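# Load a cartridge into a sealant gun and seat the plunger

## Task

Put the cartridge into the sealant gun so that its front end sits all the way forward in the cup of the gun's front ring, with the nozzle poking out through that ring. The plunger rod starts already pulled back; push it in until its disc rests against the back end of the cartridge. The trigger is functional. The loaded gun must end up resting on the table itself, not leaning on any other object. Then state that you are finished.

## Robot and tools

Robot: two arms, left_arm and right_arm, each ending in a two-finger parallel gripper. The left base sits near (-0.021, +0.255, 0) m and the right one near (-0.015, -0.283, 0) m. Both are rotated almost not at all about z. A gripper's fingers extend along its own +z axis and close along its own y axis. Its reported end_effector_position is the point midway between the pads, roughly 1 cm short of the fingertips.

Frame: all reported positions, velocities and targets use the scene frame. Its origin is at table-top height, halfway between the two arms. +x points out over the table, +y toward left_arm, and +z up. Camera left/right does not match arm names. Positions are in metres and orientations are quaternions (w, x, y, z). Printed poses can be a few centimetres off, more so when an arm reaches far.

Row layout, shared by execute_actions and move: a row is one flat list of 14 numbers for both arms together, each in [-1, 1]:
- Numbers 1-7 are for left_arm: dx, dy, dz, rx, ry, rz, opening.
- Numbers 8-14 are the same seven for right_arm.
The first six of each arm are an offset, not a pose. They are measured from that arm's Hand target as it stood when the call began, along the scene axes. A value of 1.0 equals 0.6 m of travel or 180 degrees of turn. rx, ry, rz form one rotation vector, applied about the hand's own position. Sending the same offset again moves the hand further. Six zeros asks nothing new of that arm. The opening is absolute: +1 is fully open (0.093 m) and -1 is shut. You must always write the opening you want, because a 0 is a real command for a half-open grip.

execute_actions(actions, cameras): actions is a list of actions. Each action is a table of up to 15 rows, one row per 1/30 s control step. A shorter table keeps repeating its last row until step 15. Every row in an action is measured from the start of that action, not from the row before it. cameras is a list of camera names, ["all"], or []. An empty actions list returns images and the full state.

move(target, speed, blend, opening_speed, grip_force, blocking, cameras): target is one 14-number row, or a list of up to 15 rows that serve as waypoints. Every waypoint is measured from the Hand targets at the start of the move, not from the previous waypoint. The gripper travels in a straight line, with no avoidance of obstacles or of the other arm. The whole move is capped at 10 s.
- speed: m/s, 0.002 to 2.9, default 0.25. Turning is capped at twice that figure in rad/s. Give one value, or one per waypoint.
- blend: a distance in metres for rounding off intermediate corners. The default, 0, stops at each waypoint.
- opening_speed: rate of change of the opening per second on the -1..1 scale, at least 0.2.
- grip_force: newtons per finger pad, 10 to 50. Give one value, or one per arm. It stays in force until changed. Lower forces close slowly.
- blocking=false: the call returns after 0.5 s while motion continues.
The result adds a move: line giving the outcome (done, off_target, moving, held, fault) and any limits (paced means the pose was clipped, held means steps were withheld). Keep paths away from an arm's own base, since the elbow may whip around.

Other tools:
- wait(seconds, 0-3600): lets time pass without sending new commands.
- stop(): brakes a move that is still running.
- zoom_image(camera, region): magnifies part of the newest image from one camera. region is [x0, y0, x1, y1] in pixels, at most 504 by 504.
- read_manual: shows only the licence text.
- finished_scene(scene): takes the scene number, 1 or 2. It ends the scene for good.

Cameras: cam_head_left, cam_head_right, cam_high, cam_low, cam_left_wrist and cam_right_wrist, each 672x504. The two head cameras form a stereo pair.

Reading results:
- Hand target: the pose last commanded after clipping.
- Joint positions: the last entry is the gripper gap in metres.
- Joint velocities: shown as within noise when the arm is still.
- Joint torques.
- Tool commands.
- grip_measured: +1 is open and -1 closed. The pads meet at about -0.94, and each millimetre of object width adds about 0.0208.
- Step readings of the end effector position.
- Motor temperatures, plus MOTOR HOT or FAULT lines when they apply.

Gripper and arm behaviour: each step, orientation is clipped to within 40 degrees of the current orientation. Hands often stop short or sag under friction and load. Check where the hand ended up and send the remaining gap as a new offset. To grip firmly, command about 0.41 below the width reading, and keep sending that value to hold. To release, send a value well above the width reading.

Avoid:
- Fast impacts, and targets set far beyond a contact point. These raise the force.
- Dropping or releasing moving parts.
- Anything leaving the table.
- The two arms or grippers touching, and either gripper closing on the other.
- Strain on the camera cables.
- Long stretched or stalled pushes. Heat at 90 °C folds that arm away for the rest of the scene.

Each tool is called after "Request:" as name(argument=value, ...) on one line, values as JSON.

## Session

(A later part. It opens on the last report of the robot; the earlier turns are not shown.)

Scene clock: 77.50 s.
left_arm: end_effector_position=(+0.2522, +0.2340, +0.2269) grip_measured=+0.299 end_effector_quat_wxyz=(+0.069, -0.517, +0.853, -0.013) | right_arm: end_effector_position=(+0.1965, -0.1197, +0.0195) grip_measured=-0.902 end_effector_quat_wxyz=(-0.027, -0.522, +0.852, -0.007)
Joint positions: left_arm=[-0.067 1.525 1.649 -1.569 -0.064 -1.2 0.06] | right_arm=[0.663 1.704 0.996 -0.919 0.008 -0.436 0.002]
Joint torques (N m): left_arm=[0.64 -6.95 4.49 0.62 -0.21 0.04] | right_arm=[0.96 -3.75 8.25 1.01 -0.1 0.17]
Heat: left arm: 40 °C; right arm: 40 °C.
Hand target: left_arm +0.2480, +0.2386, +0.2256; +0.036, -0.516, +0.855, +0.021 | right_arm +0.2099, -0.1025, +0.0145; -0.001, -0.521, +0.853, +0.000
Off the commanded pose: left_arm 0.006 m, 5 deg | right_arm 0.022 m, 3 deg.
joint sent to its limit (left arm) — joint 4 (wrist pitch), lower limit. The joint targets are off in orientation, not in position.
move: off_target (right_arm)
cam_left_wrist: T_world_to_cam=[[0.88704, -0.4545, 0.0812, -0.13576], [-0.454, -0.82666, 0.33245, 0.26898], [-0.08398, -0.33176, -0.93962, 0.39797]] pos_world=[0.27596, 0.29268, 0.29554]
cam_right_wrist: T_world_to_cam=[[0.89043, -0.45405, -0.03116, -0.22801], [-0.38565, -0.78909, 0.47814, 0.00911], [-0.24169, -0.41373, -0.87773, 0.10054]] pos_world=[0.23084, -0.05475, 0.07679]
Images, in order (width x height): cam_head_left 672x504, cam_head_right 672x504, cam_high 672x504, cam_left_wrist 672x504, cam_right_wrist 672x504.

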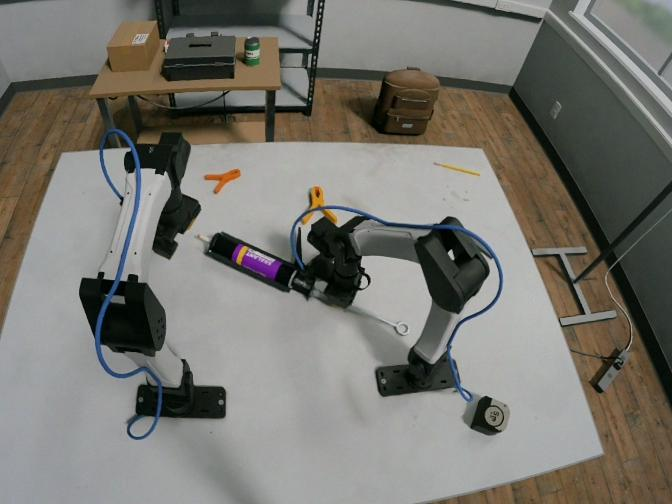

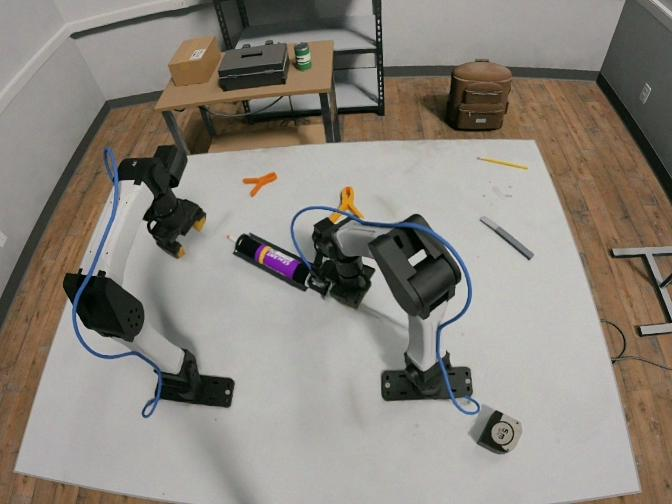

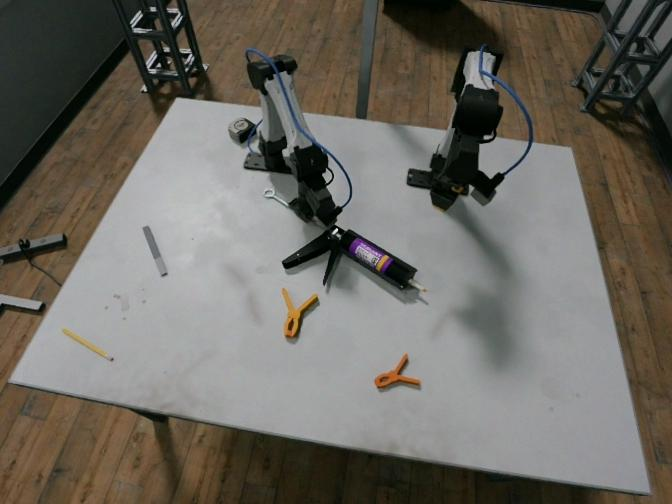

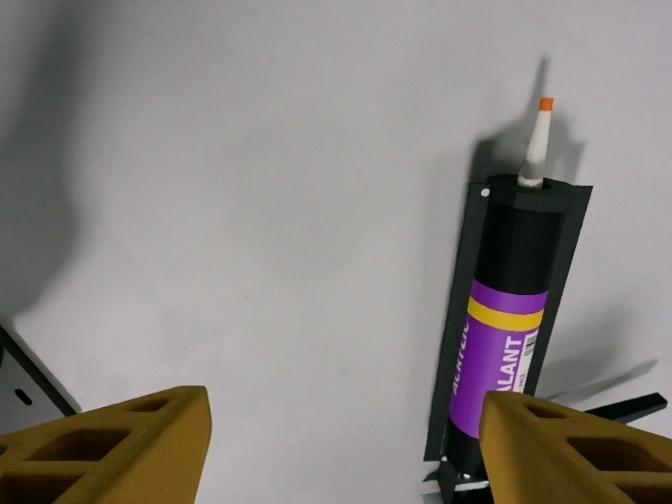

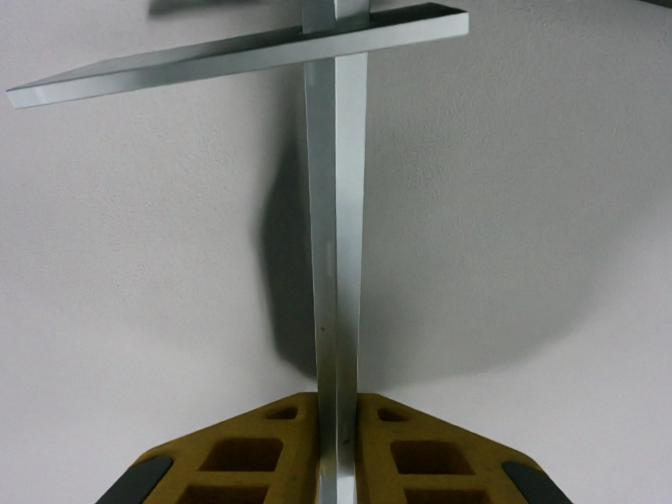

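Request:
move(target=[0,0,0,0,0,0,0.3,-0.02,-0.028,0.0,0,0,0,-0.95], speed=0.1)

Request:
move(target=[0,0,0,0,0,0,0.3,0,0,0.0,0,0,0,-0.5], opening_speed=0.6)

Request:
move(target=[[0,0,0,0,0,0,0.3,0,0,0.17,0,0,0,-0.5],[0,0,0,0,0,0,0.3,0.12,0.18,0.17,0,0,0,-0.5]], blend=0.02, cameras=["all"])

Scene clock: 78.50 s.
left_arm: end_effector_position=(+0.2522, +0.2340, +0.2269) grip_measured=+0.299 end_effector_quat_wxyz=(+0.069, -0.517, +0.853, -0.013) | right_arm: end_effector_position=(+0.1960, -0.1201, +0.0194) grip_measured=-0.902 end_effector_quat_wxyz=(-0.012, -0.522, +0.853, -0.005)
Joint positions: left_arm=[-0.067 1.525 1.649 -1.569 -0.064 -1.2 0.06] | right_arm=[0.663 1.674 0.963 -0.884 0.008 -0.436 0.002]
Joint torques (N m): left_arm=[0.62 -6.93 4.49 0.62 -0.21 0.04] | right_arm=[-0.66 -6.53 3.84 0.85 -0.07 0.01]
Heat: left arm: 40 °C; right arm: 40 °C.
Hand target: left_arm +0.2480, +0.2386, +0.2256; +0.036, -0.516, +0.855, +0.021 | right_arm +0.1980, -0.1193, +0.0146; +0.000, -0.521, +0.853, +0.000
Off the commanded pose: left_arm 0.006 m, 5 deg | right_arm 0.005 m, 1 deg.
joint sent to its limit (left arm) — joint 4 (wrist pitch), lower limit. The joint targets are off in orientation, not in position.
move: done

Scene clock: 79.53 s.
left_arm: end_effector_position=(+0.2522, +0.2340, +0.2269) grip_measured=+0.299 end_effector_quat_wxyz=(+0.069, -0.517, +0.853, -0.013) | right_arm: end_effector_position=(+0.1985, -0.1182, +0.0165) grip_measured=-0.501 end_effector_quat_wxyz=(-0.002, -0.522, +0.853, -0.004)
Joint positions: left_arm=[-0.067 1.525 1.649 -1.569 -0.064 -1.2 0.06] | right_arm=[0.663 1.673 0.95 -0.853 0.008 -0.436 0.021]
Joint torques (N m): left_arm=[0.62 -6.94 4.49 0.62 -0.21 0.03] | right_arm=[-0.66 -6.5 4.96 0.64 -0.07 0.02]
Heat: left arm: 40 °C; right arm: 40 °C.
Hand target: left_arm +0.2480, +0.2386, +0.2256; +0.036, -0.516, +0.855, +0.021 | right_arm +0.1980, -0.1193, +0.0146; +0.000, -0.521, +0.853, +0.000
Off the commanded pose: left_arm 0.006 m, 5 deg | right_arm 0.002 m, 1 deg.
joint sent to its limit (left arm) — joint 4 (wrist pitch), lower limit. The joint targets are off in orientation, not in position.
move: done

Scene clock: 81.47 s.
left_arm: end_effector_position=(+0.2522, +0.2340, +0.2269) grip_measured=+0.299 end_effector_quat_wxyz=(+0.069, -0.517, +0.853, -0.013) | right_arm: end_effector_position=(+0.2694, -0.0158, +0.1156) grip_measured=-0.501 end_effector_quat_wxyz=(+0.002, -0.524, +0.852, -0.003)
Joint positions: left_arm=[-0.067 1.525 1.649 -1.569 -0.064 -1.2 0.06] | right_arm=[0.758 2.029 1.82 -1.358 0.008 -0.345 0.021]
Joint torques (N m): left_arm=[0.62 -6.94 4.49 0.62 -0.21 0.03] | right_arm=[0.2 -8.13 9.85 0.38 -0.05 0.16]
Heat: left arm: 40 °C; right arm: 40 °C.
Hand target: left_arm +0.2480, +0.2386, +0.2256; +0.036, -0.516, +0.855, +0.021 | right_arm +0.2699, -0.0113, +0.1165; -0.001, -0.521, +0.853, +0.000
Off the commanded pose: left_arm 0.006 m, 5 deg | right_arm 0.005 m, 1 deg.
joint sent to its limit (left arm) — joint 4 (wrist pitch), lower limit. The joint targets are off in orientation, not in position.
move: done
cam_left_wrist: T_world_to_cam=[[0.88704, -0.4545, 0.0812, -0.13576], [-0.454, -0.82666, 0.33245, 0.26898], [-0.08398, -0.33176, -0.93962, 0.39797]] pos_world=[0.27596, 0.29268, 0.29554]
cam_right_wrist: T_world_to_cam=[[0.89302, -0.44997, -0.00608, -0.24628], [-0.40392, -0.80745, 0.42996, 0.08352], [-0.19838, -0.38151, -0.90283, 0.2373]] pos_world=[0.30074, 0.04715, 0.17684]

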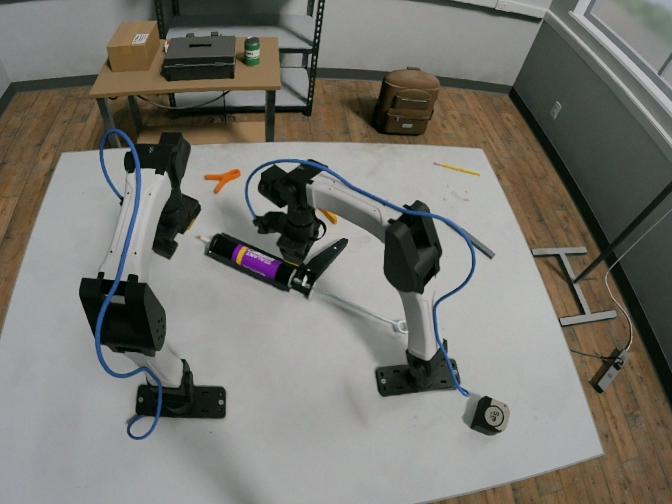

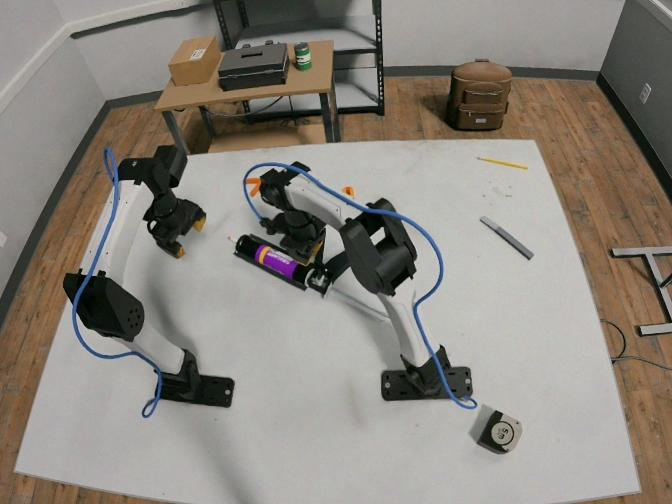

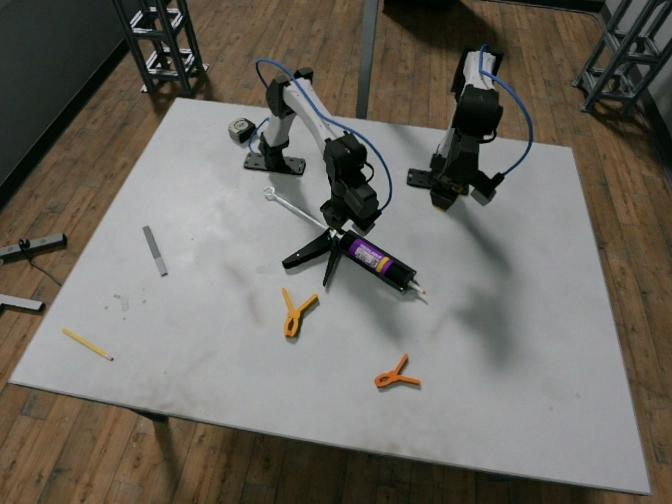

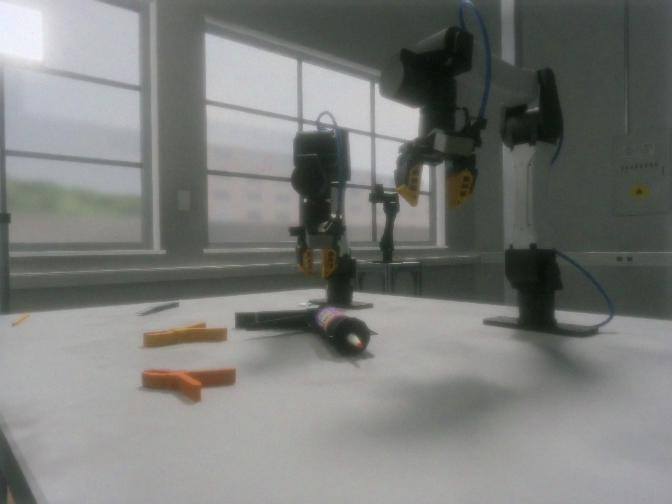

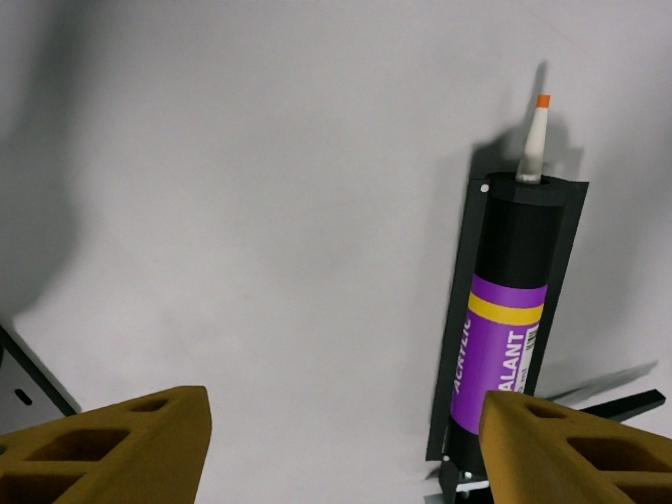

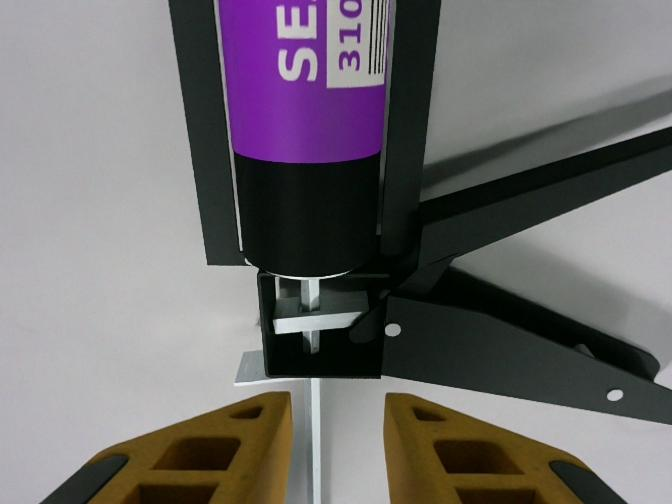

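Request:
zoom_image(camera="cam_right_wrist", region=[220, 220, 420, 380])

Scaled by 2.520 from the camera's image (finer frame: 960x720).

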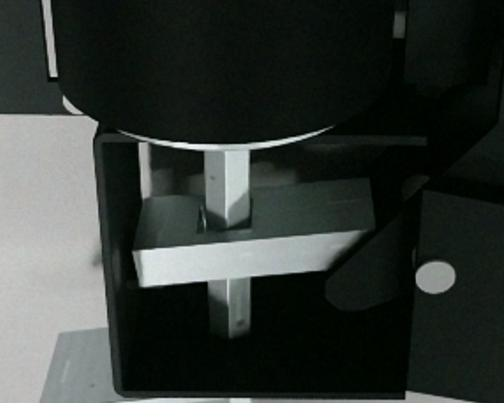

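Request:
move(target=[0.17,-0.105,-0.14,0,0,0,0.3,0,0,0.0,0,0,0,-0.5], cameras=["cam_left_wrist"])

Request:
zoom_image(camera="cam_left_wrist", region=[150, 50, 550, 350])

Scene clock: 83.13 s.
left_arm: end_effector_position=(+0.3441, +0.1762, +0.1402) grip_measured=+0.299 end_effector_quat_wxyz=(+0.027, -0.512, +0.858, +0.019) | right_arm: end_effector_position=(+0.2693, -0.0158, +0.1156) grip_measured=-0.501 end_effector_quat_wxyz=(+0.002, -0.524, +0.852, -0.003)
Joint positions: left_arm=[-0.194 1.958 1.815 -1.416 -0.065 -1.316 0.06] | right_arm=[0.758 2.029 1.82 -1.359 0.008 -0.345 0.021]
Joint torques (N m): left_arm=[-0.35 -9.74 7.94 0.42 -0.25 -0.28] | right_arm=[0.28 -8.17 9.78 0.32 -0.04 0.15]
Heat: left arm: 40 °C; right arm: 40 °C.
Hand target: left_arm +0.3499, +0.1755, +0.1416; +0.036, -0.516, +0.855, +0.021 | right_arm +0.2699, -0.0113, +0.1165; -0.001, -0.521, +0.853, +0.000
Off the commanded pose: left_arm 0.006 m, 1 deg | right_arm 0.005 m, 1 deg.
move: done
cam_left_wrist: T_world_to_cam=[[0.88515, -0.46494, -0.01868, -0.2201], [-0.42598, -0.82582, 0.36954, 0.27667], [-0.18724, -0.31914, -0.92903, 0.33694]] pos_world=[0.37576, 0.23368, 0.20667]

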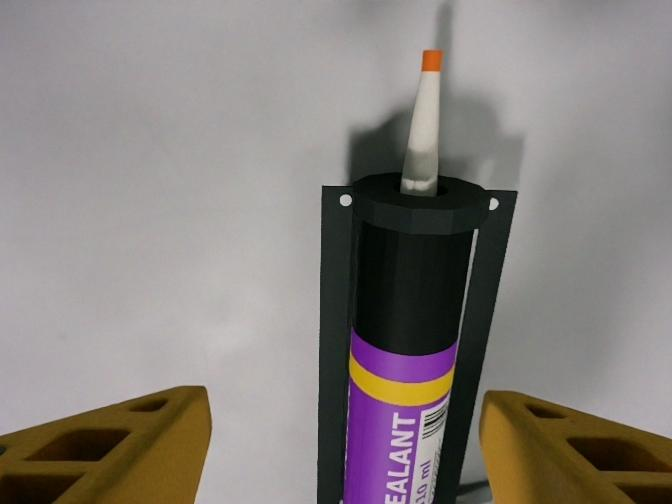

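Scaled by 1.260 from the camera's image (finer frame: 960x720).

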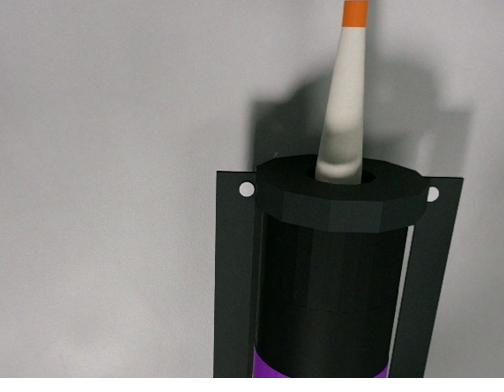

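Request:
zoom_image(camera="cam_left_wrist", region=[330, 150, 530, 350])

Request:
execute_actions(actions=[], cameras=["cam_head_right","cam_head_left","cam_low","cam_high"])

Request:
zoom_image(camera="cam_low", region=[320, 295, 390, 365])

Scaled by 2.520 from the camera's image (finer frame: 960x720).

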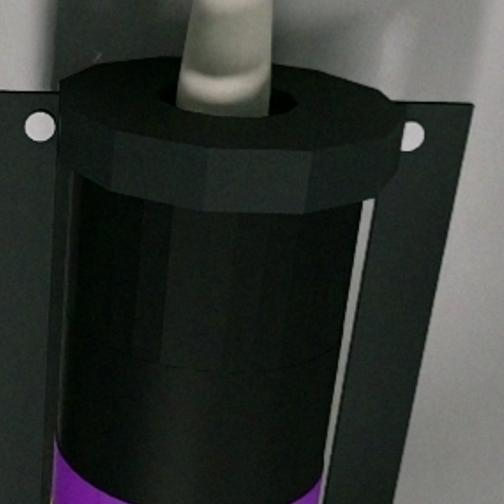

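Scene clock: 83.57 s.
left_arm: end_effector_position=(+0.3441, +0.1762, +0.1402) grip_measured=+0.299 end_effector_quat_wxyz=(+0.027, -0.512, +0.858, +0.019) | right_arm: end_effector_position=(+0.2693, -0.0158, +0.1156) grip_measured=-0.501 end_effector_quat_wxyz=(+0.002, -0.524, +0.852, -0.003)
Joint positions: left_arm=[-0.194 1.958 1.815 -1.416 -0.065 -1.316 0.06] | right_arm=[0.758 2.029 1.82 -1.359 0.008 -0.345 0.021]
Joint velocities: within noise
Joint torques (N m): left_arm=[-0.32 -9.62 7.95 0.43 -0.25 -0.25] | right_arm=[0.03 -8.21 9.81 0.31 -0.04 0.17]
Motor temperatures (°C): left_arm=[26 40 30 32 26 28 26] | right_arm=[30 37 40 31 25 24 26]
Heat: left arm: 40 °C; right arm: 40 °C.
Hand target: left_arm +0.3499, +0.1755, +0.1416; +0.036, -0.516, +0.855, +0.021 | right_arm +0.2699, -0.0113, +0.1165; -0.001, -0.521, +0.853, +0.000
Tool commands: left_gripper/opening=+0.3 right_gripper/opening=-0.5
Off the commanded pose: left_arm 0.006 m, 1 deg | right_arm 0.005 m, 1 deg.
Images, in order (width x height): cam_head_left 672x504, cam_head_right 672x504, cam_high 672x504, cam_low 672x504.

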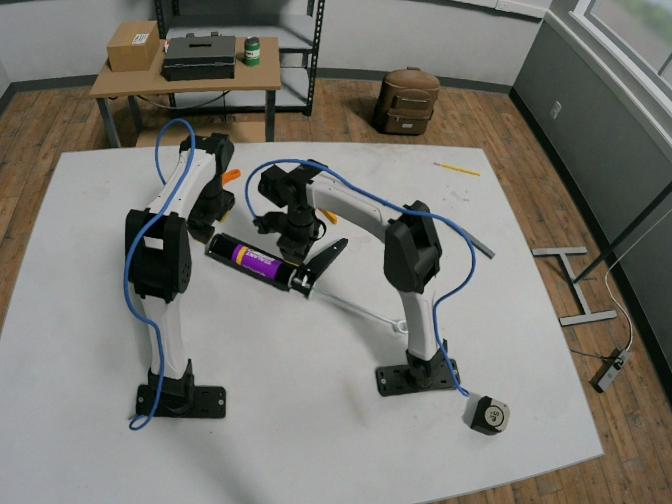

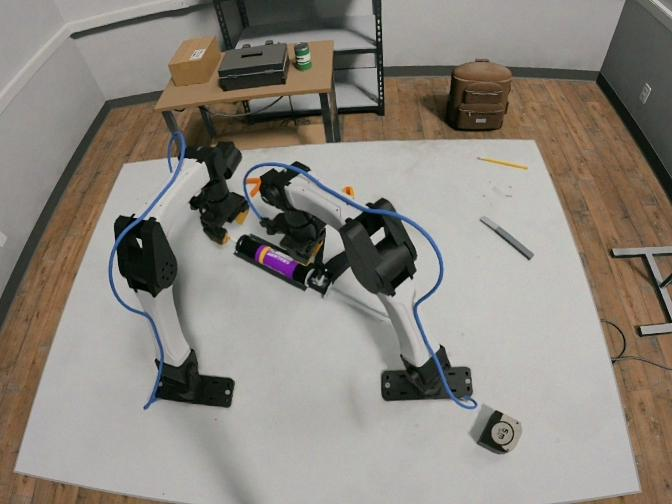

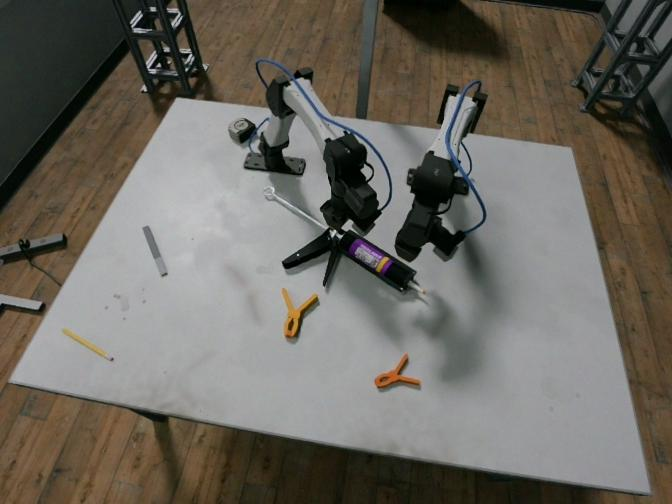

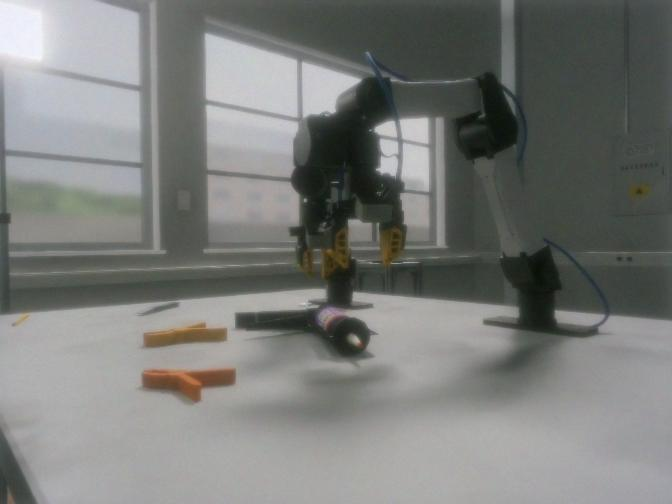

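Scaled by 7.200 from the camera's image (finer frame: 960x720).

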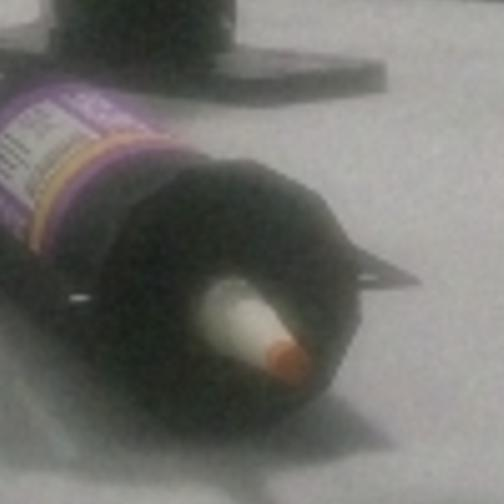

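Request:
move(target=[[-0.1,0.12,0.1,0,0,0,0.3,0,0,0.03,0,0,0,-0.5],[-0.17,0.12,0.1,0,0,0,0.3,0.06,0.12,0.04,0.147,-0.078,0,-0.5],[-0.17,0.12,0.1,0,0,0,0.3,0.11,0.205,0.02,0.294,-0.156,0,-0.5]], blend=0.02, cameras=["all"])

Scene clock: 87.70 s.
left_arm: end_effector_position=(+0.2538, +0.2458, +0.2008) grip_measured=+0.299 end_effector_quat_wxyz=(+0.035, -0.521, +0.853, +0.015) | right_arm: end_effector_position=(+0.3379, +0.1107, +0.1361) grip_measured=-0.501 end_effector_quat_wxyz=(+0.434, -0.452, +0.740, +0.244)
Joint positions: left_arm=[-0.025 1.576 1.597 -1.551 -0.065 -1.168 0.06] | right_arm=[0.758 1.863 1.185 0.129 -0.261 -0.193 0.021]
Joint torques (N m): left_arm=[-0.1 -8.35 4.52 0.42 -0.19 -0.01] | right_arm=[-0.31 -8.24 6.5 2.45 -0.26 0.14]
Heat: left arm: 40 °C; right arm: 40 °C.
Hand target: left_arm +0.2480, +0.2475, +0.2016; +0.036, -0.516, +0.855, +0.021 | right_arm +0.3360, +0.1117, +0.1286; +0.429, -0.452, +0.740, +0.254
Off the commanded pose: left_arm 0.006 m, 1 deg | right_arm 0.008 m, 1 deg.
move: done
cam_left_wrist: T_world_to_cam=[[0.89507, -0.44593, -0.00082, -0.11739], [-0.4157, -0.83505, 0.3604, 0.27475], [-0.16139, -0.32224, -0.9328, 0.39354]] pos_world=[0.2828, 0.30389, 0.26798]
cam_right_wrist: T_world_to_cam=[[0.88768, -0.45977, 0.02505, -0.25168], [-0.36772, -0.74059, -0.56242, 0.31988], [0.27713, 0.49004, -0.82647, 0.0501]] pos_world=[0.32715, 0.09663, 0.22762]

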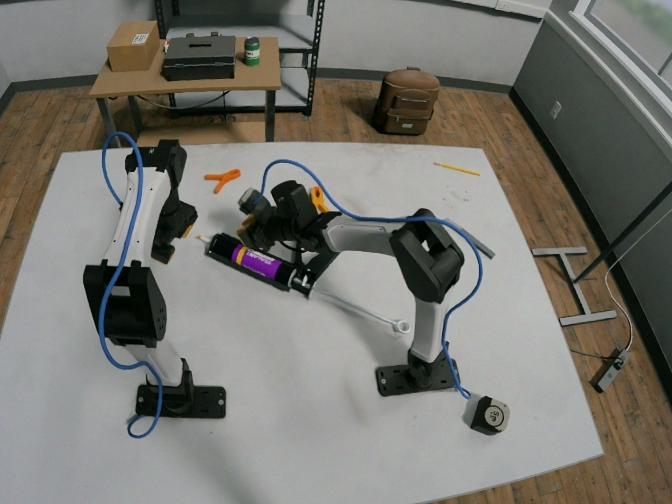

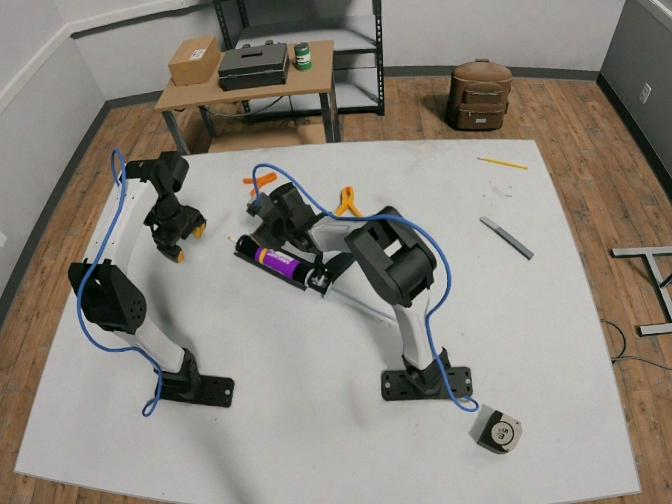

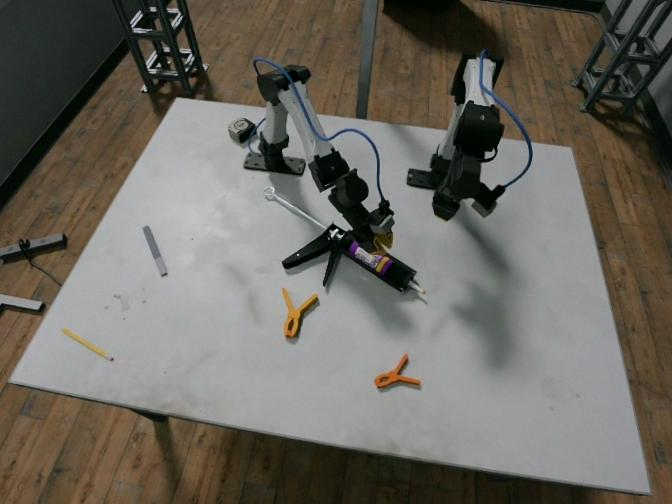

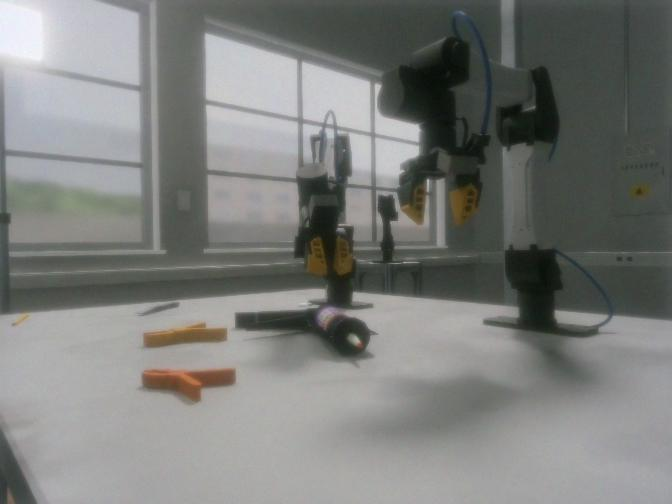

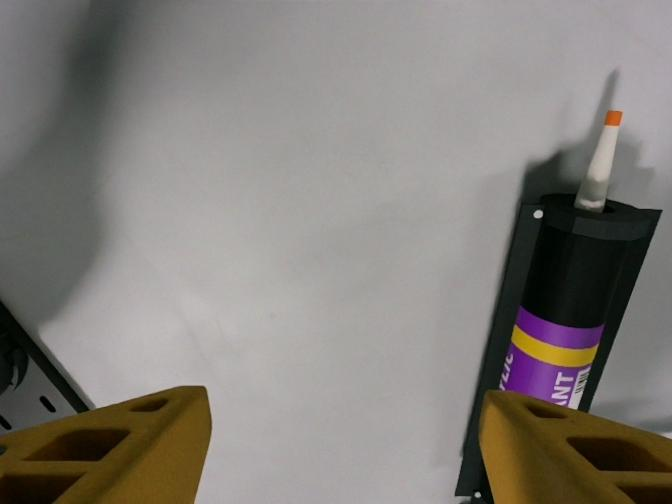

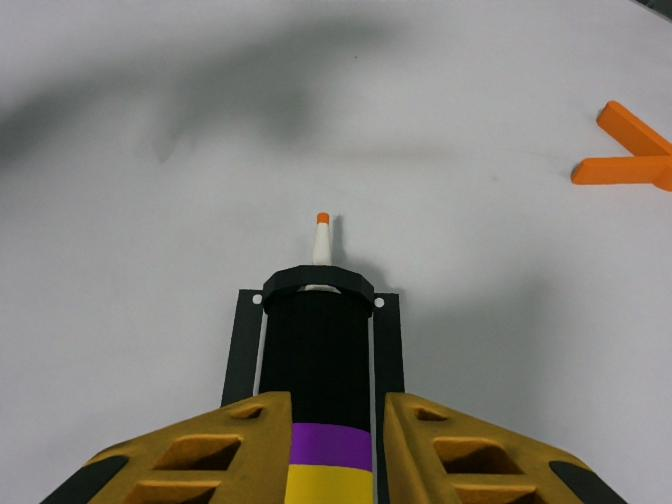

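Request:
zoom_image(camera="cam_right_wrist", region=[240, 240, 400, 360])

Scaled by 3.150 from the camera's image (finer frame: 960x720).

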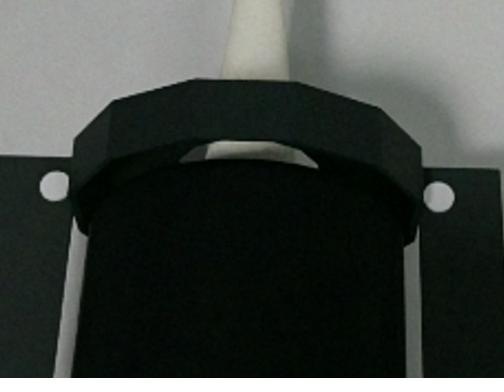

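Request:
zoom_image(camera="cam_low", region=[330, 305, 380, 355])

Request:
zoom_image(camera="cam_low", region=[225, 280, 385, 370])

Scaled by 10.080 from the camera's image (finer frame: 960x720).

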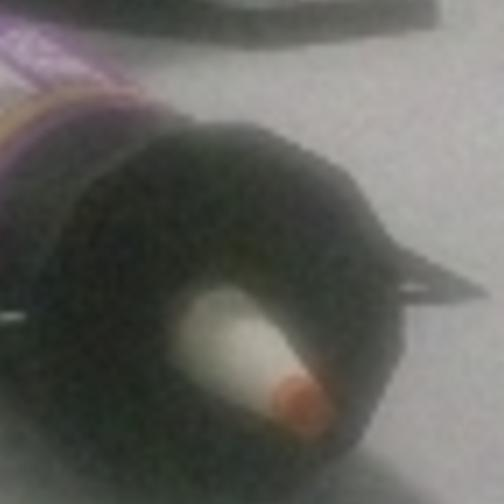

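Scaled by 3.150 from the camera's image (finer frame: 960x720).

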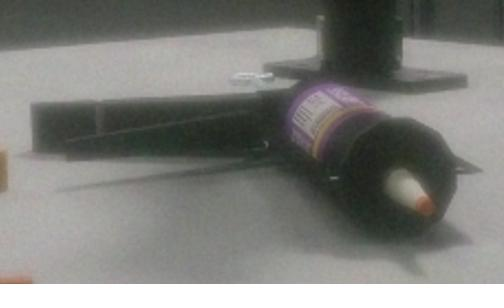

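Request:
move(target=[[0,0,0.0,0,0,0,0.3,-0.03,-0.05,0.05,0,0,0,-0.5],[0,0,0.0,0,0,0,-0.2,-0.12,-0.2,0.05,-0.147,0.078,0,-0.5],[0,0,0,0,0,0,-1,-0.243,-0.42,0.02,-0.294,0.156,0,-0.5]], blend=0.02, speed=0.3, cameras=["cam_head_left","cam_head_right"])

Request:
zoom_image(camera="cam_head_left", region=[200, 220, 360, 340])

Request:
zoom_image(camera="cam_head_left", region=[270, 250, 330, 300])

Scene clock: 94.70 s.
left_arm: end_effector_position=(+0.2538, +0.2458, +0.2008) grip_measured=-0.993 end_effector_quat_wxyz=(+0.035, -0.521, +0.853, +0.015) | right_arm: end_effector_position=(+0.1935, -0.1321, +0.1391) grip_measured=-0.501 end_effector_quat_wxyz=(+0.003, -0.520, +0.854, +0.009)
Joint positions: left_arm=[-0.025 1.576 1.597 -1.551 -0.065 -1.168 0] | right_arm=[0.615 1.506 1.284 -1.342 -0.018 -0.479 0.021]
Joint torques (N m): left_arm=[-0.09 -8.36 4.53 0.42 -0.19 -0.01] | right_arm=[-0.64 -7.2 5.63 0.35 0.14 -0.02]
Heat: left arm: 40 °C; right arm: 41 °C.
Hand target: left_arm +0.2480, +0.2475, +0.2016; +0.036, -0.516, +0.855, +0.021 | right_arm +0.1902, -0.1403, +0.1406; +0.000, -0.521, +0.853, +0.000
Off the commanded pose: left_arm 0.006 m, 1 deg | right_arm 0.009 m, 1 deg.
move: done; blend cut to 0 m at target 2

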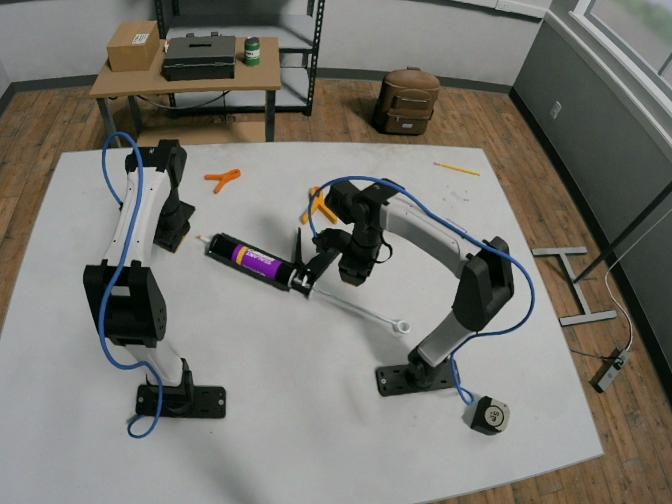

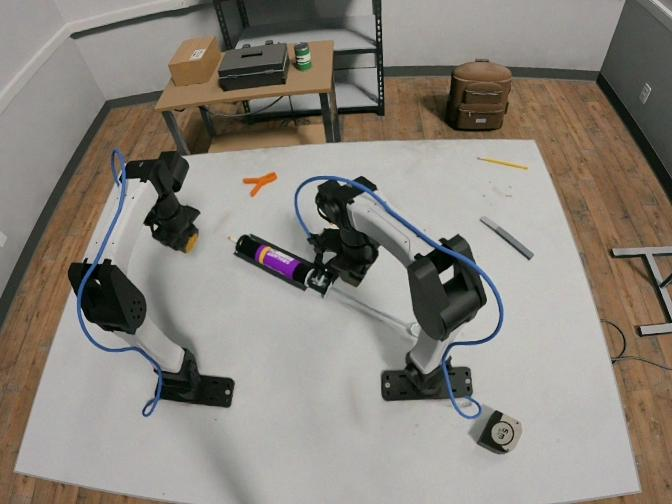

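Scaled by 3.150 from the camera's image (finer frame: 960x720).

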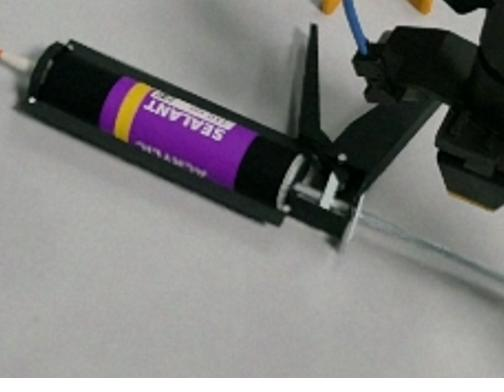

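Scaled by 8.400 from the camera's image (finer frame: 960x720).

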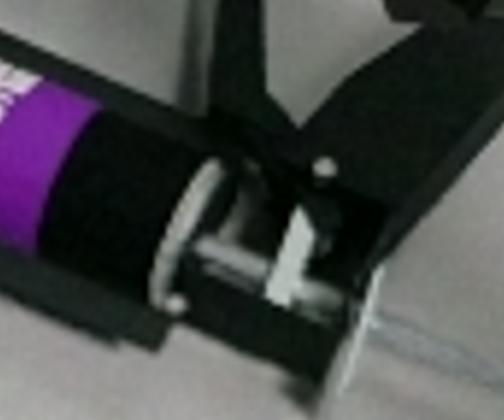

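Request:
move(target=[[0.0523,-0.404,-0.07,0,0,0,-1,0,0,0,0,0,0,-0.5],[0.0523,-0.404,-0.17,0,0,0,-1,0,0,0,0,0,0,-0.5]], blend=[0.02,0], speed=[0.3,0.1], cameras=["cam_head_left","cam_head_right","cam_left_wrist"])

Request:
zoom_image(camera="cam_head_right", region=[220, 220, 350, 310])

Scene clock: 97.10 s.
left_arm: end_effector_position=(+0.2784, +0.0024, +0.1061) grip_measured=-0.993 end_effector_quat_wxyz=(+0.031, -0.510, +0.860, +0.013) | right_arm: end_effector_position=(+0.1912, -0.1349, +0.1391) grip_measured=-0.501 end_effector_quat_wxyz=(-0.004, -0.522, +0.853, +0.006)
Joint positions: left_arm=[-0.681 2.046 1.806 -1.337 -0.066 -1.799 0] | right_arm=[0.615 1.506 1.284 -1.356 -0.012 -0.484 0.021]
Joint torques (N m): left_arm=[0.09 -10.99 4.48 0.45 -0.25 -0.25] | right_arm=[-0.54 -7.15 5.64 0.43 0.12 0.02]
Heat: left arm: 40 °C; right arm: 41 °C.
Hand target: left_arm +0.2794, +0.0051, +0.0996; +0.036, -0.516, +0.855, +0.021 | right_arm +0.1902, -0.1403, +0.1406; +0.000, -0.521, +0.853, +0.000
Off the commanded pose: left_arm 0.007 m, 1 deg | right_arm 0.006 m, 1 deg.
move: done
cam_left_wrist: T_world_to_cam=[[0.88307, -0.46923, -0.00472, -0.24423], [-0.43455, -0.82152, 0.36914, 0.12021], [-0.17709, -0.32392, -0.92936, 0.23469]] pos_world=[0.30946, 0.06018, 0.17259]

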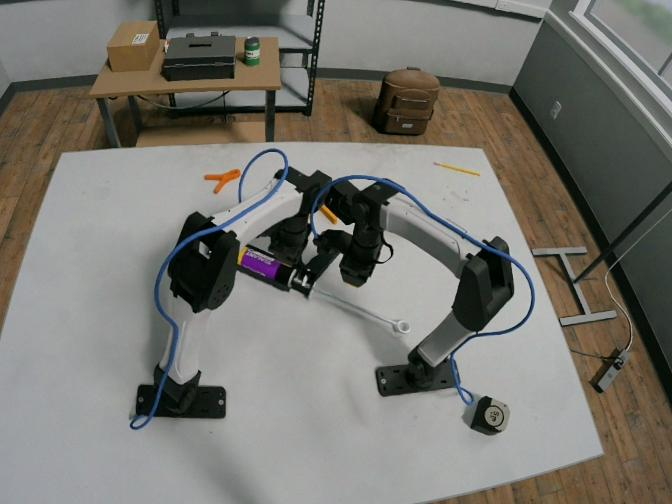

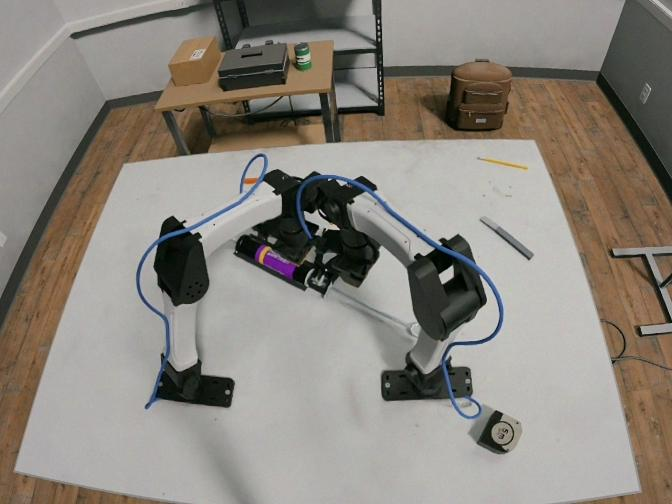

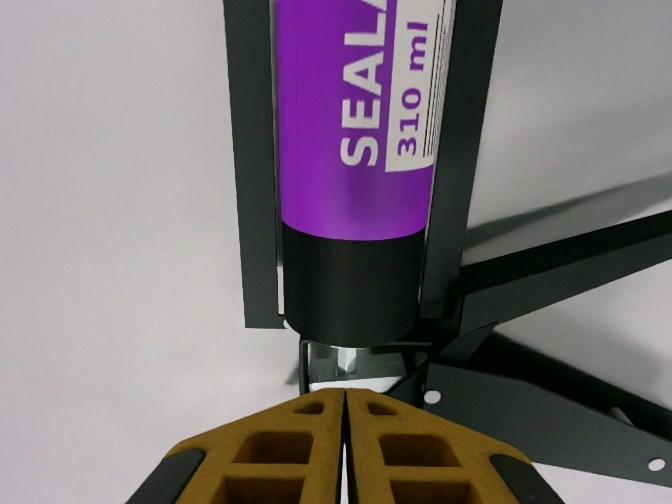

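Scaled by 3.877 from the camera's image (finer frame: 960x720).

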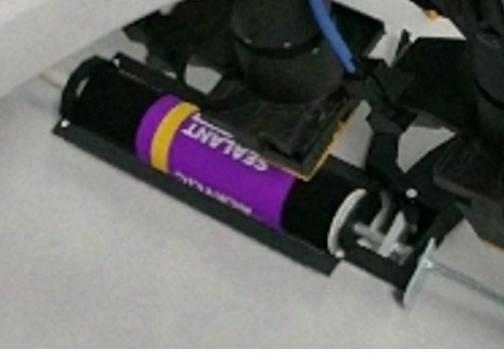

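Request:
move(target=[0,0,-0.056,0,0,0,-1,0,0,0,0,0,0,-0.5], speed=0.06, cameras=["cam_left_wrist"])

Scene clock: 98.57 s.
left_arm: end_effector_position=(+0.2790, +0.0018, +0.0765) grip_measured=-0.993 end_effector_quat_wxyz=(+0.032, -0.510, +0.859, +0.008) | right_arm: end_effector_position=(+0.1912, -0.1349, +0.1391) grip_measured=-0.501 end_effector_quat_wxyz=(-0.004, -0.523, +0.852, +0.006)
Joint positions: left_arm=[-0.681 2.046 1.688 -1.209 -0.066 -1.8 0] | right_arm=[0.615 1.506 1.284 -1.356 -0.012 -0.485 0.021]
Joint torques (N m): left_arm=[0.08 -9.96 4.53 0.45 -0.25 -0.25] | right_arm=[-0.62 -7.23 5.57 0.49 0.09 0.03]
Heat: left arm: 40 °C; right arm: 41 °C.
Hand target: left_arm +0.2793, +0.0052, +0.0660; +0.036, -0.516, +0.855, +0.021 | right_arm +0.1902, -0.1403, +0.1406; +0.000, -0.521, +0.853, +0.000
Off the commanded pose: left_arm 0.011 m, 2 deg | right_arm 0.006 m, 1 deg.
move: off_target (left_arm)
cam_left_wrist: T_world_to_cam=[[0.88323, -0.4689, 0.00572, -0.24607], [-0.43722, -0.81904, 0.37149, 0.13146], [-0.16951, -0.33062, -0.92842, 0.20501]] pos_world=[0.30957, 0.06007, 0.1429]

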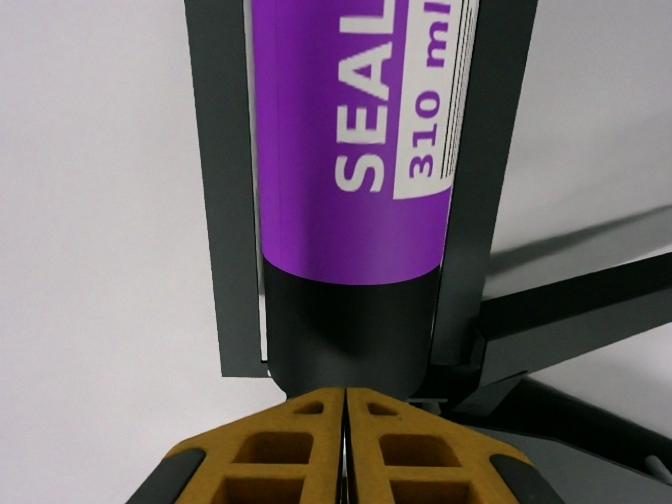

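Request:
move(target=[0,0,-0.013,0,0,0,-1,0,0,0,0,0,0,-0.5], speed=0.04, cameras=["cam_left_wrist","cam_low"])

Request:
zoom_image(camera="cam_low", region=[320, 295, 390, 365])

Scene clock: 99.47 s.
left_arm: end_effector_position=(+0.2793, +0.0016, +0.0692) grip_measured=-0.993 end_effector_quat_wxyz=(+0.032, -0.510, +0.859, +0.007) | right_arm: end_effector_position=(+0.1912, -0.1349, +0.1391) grip_measured=-0.501 end_effector_quat_wxyz=(-0.004, -0.523, +0.852, +0.006)
Joint positions: left_arm=[-0.681 2.05 1.665 -1.18 -0.066 -1.8 0] | right_arm=[0.615 1.506 1.284 -1.356 -0.012 -0.485 0.021]
Joint torques (N m): left_arm=[0.09 -9.87 4.55 0.47 -0.25 -0.25] | right_arm=[-0.73 -7.23 5.63 0.46 0.09 0.02]
Heat: left arm: 40 °C; right arm: 41 °C.
Hand target: left_arm +0.2794, +0.0051, +0.0581; +0.036, -0.516, +0.855, +0.021 | right_arm +0.1902, -0.1403, +0.1406; +0.000, -0.521, +0.853, +0.000
Off the commanded pose: left_arm 0.012 m, 2 deg | right_arm 0.006 m, 1 deg.
move: off_target (left_arm)
cam_left_wrist: T_world_to_cam=[[0.8832, -0.46895, 0.00715, -0.24635], [-0.43769, -0.81865, 0.37181, 0.13425], [-0.16851, -0.33151, -0.92828, 0.19785]] pos_world=[0.30967, 0.05997, 0.1355]
Images, in order (width x height): cam_low 672x504, cam_left_wrist 672x504.

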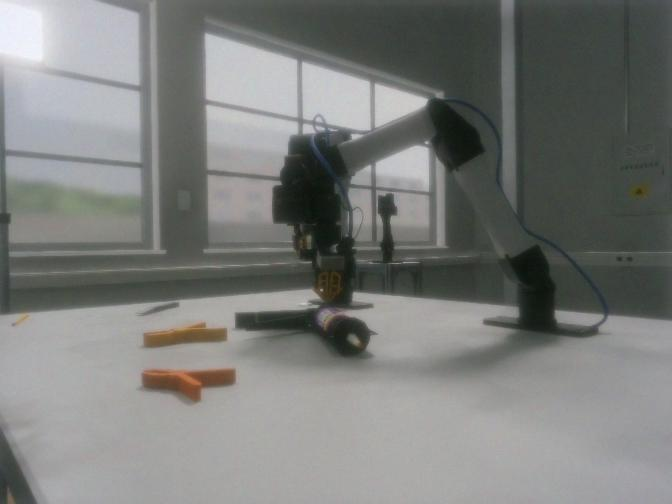

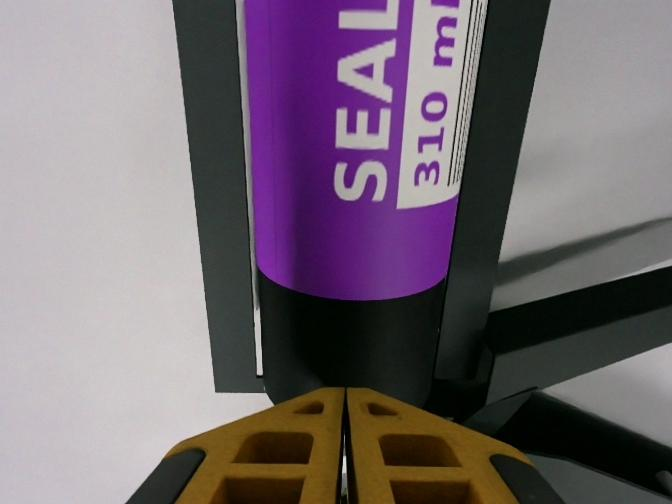

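Scaled by 7.200 from the camera's image (finer frame: 960x720).

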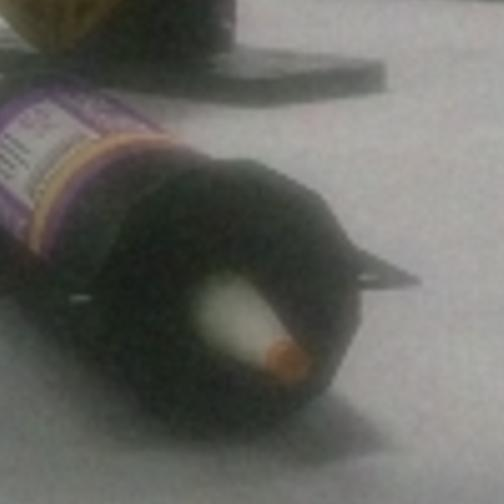

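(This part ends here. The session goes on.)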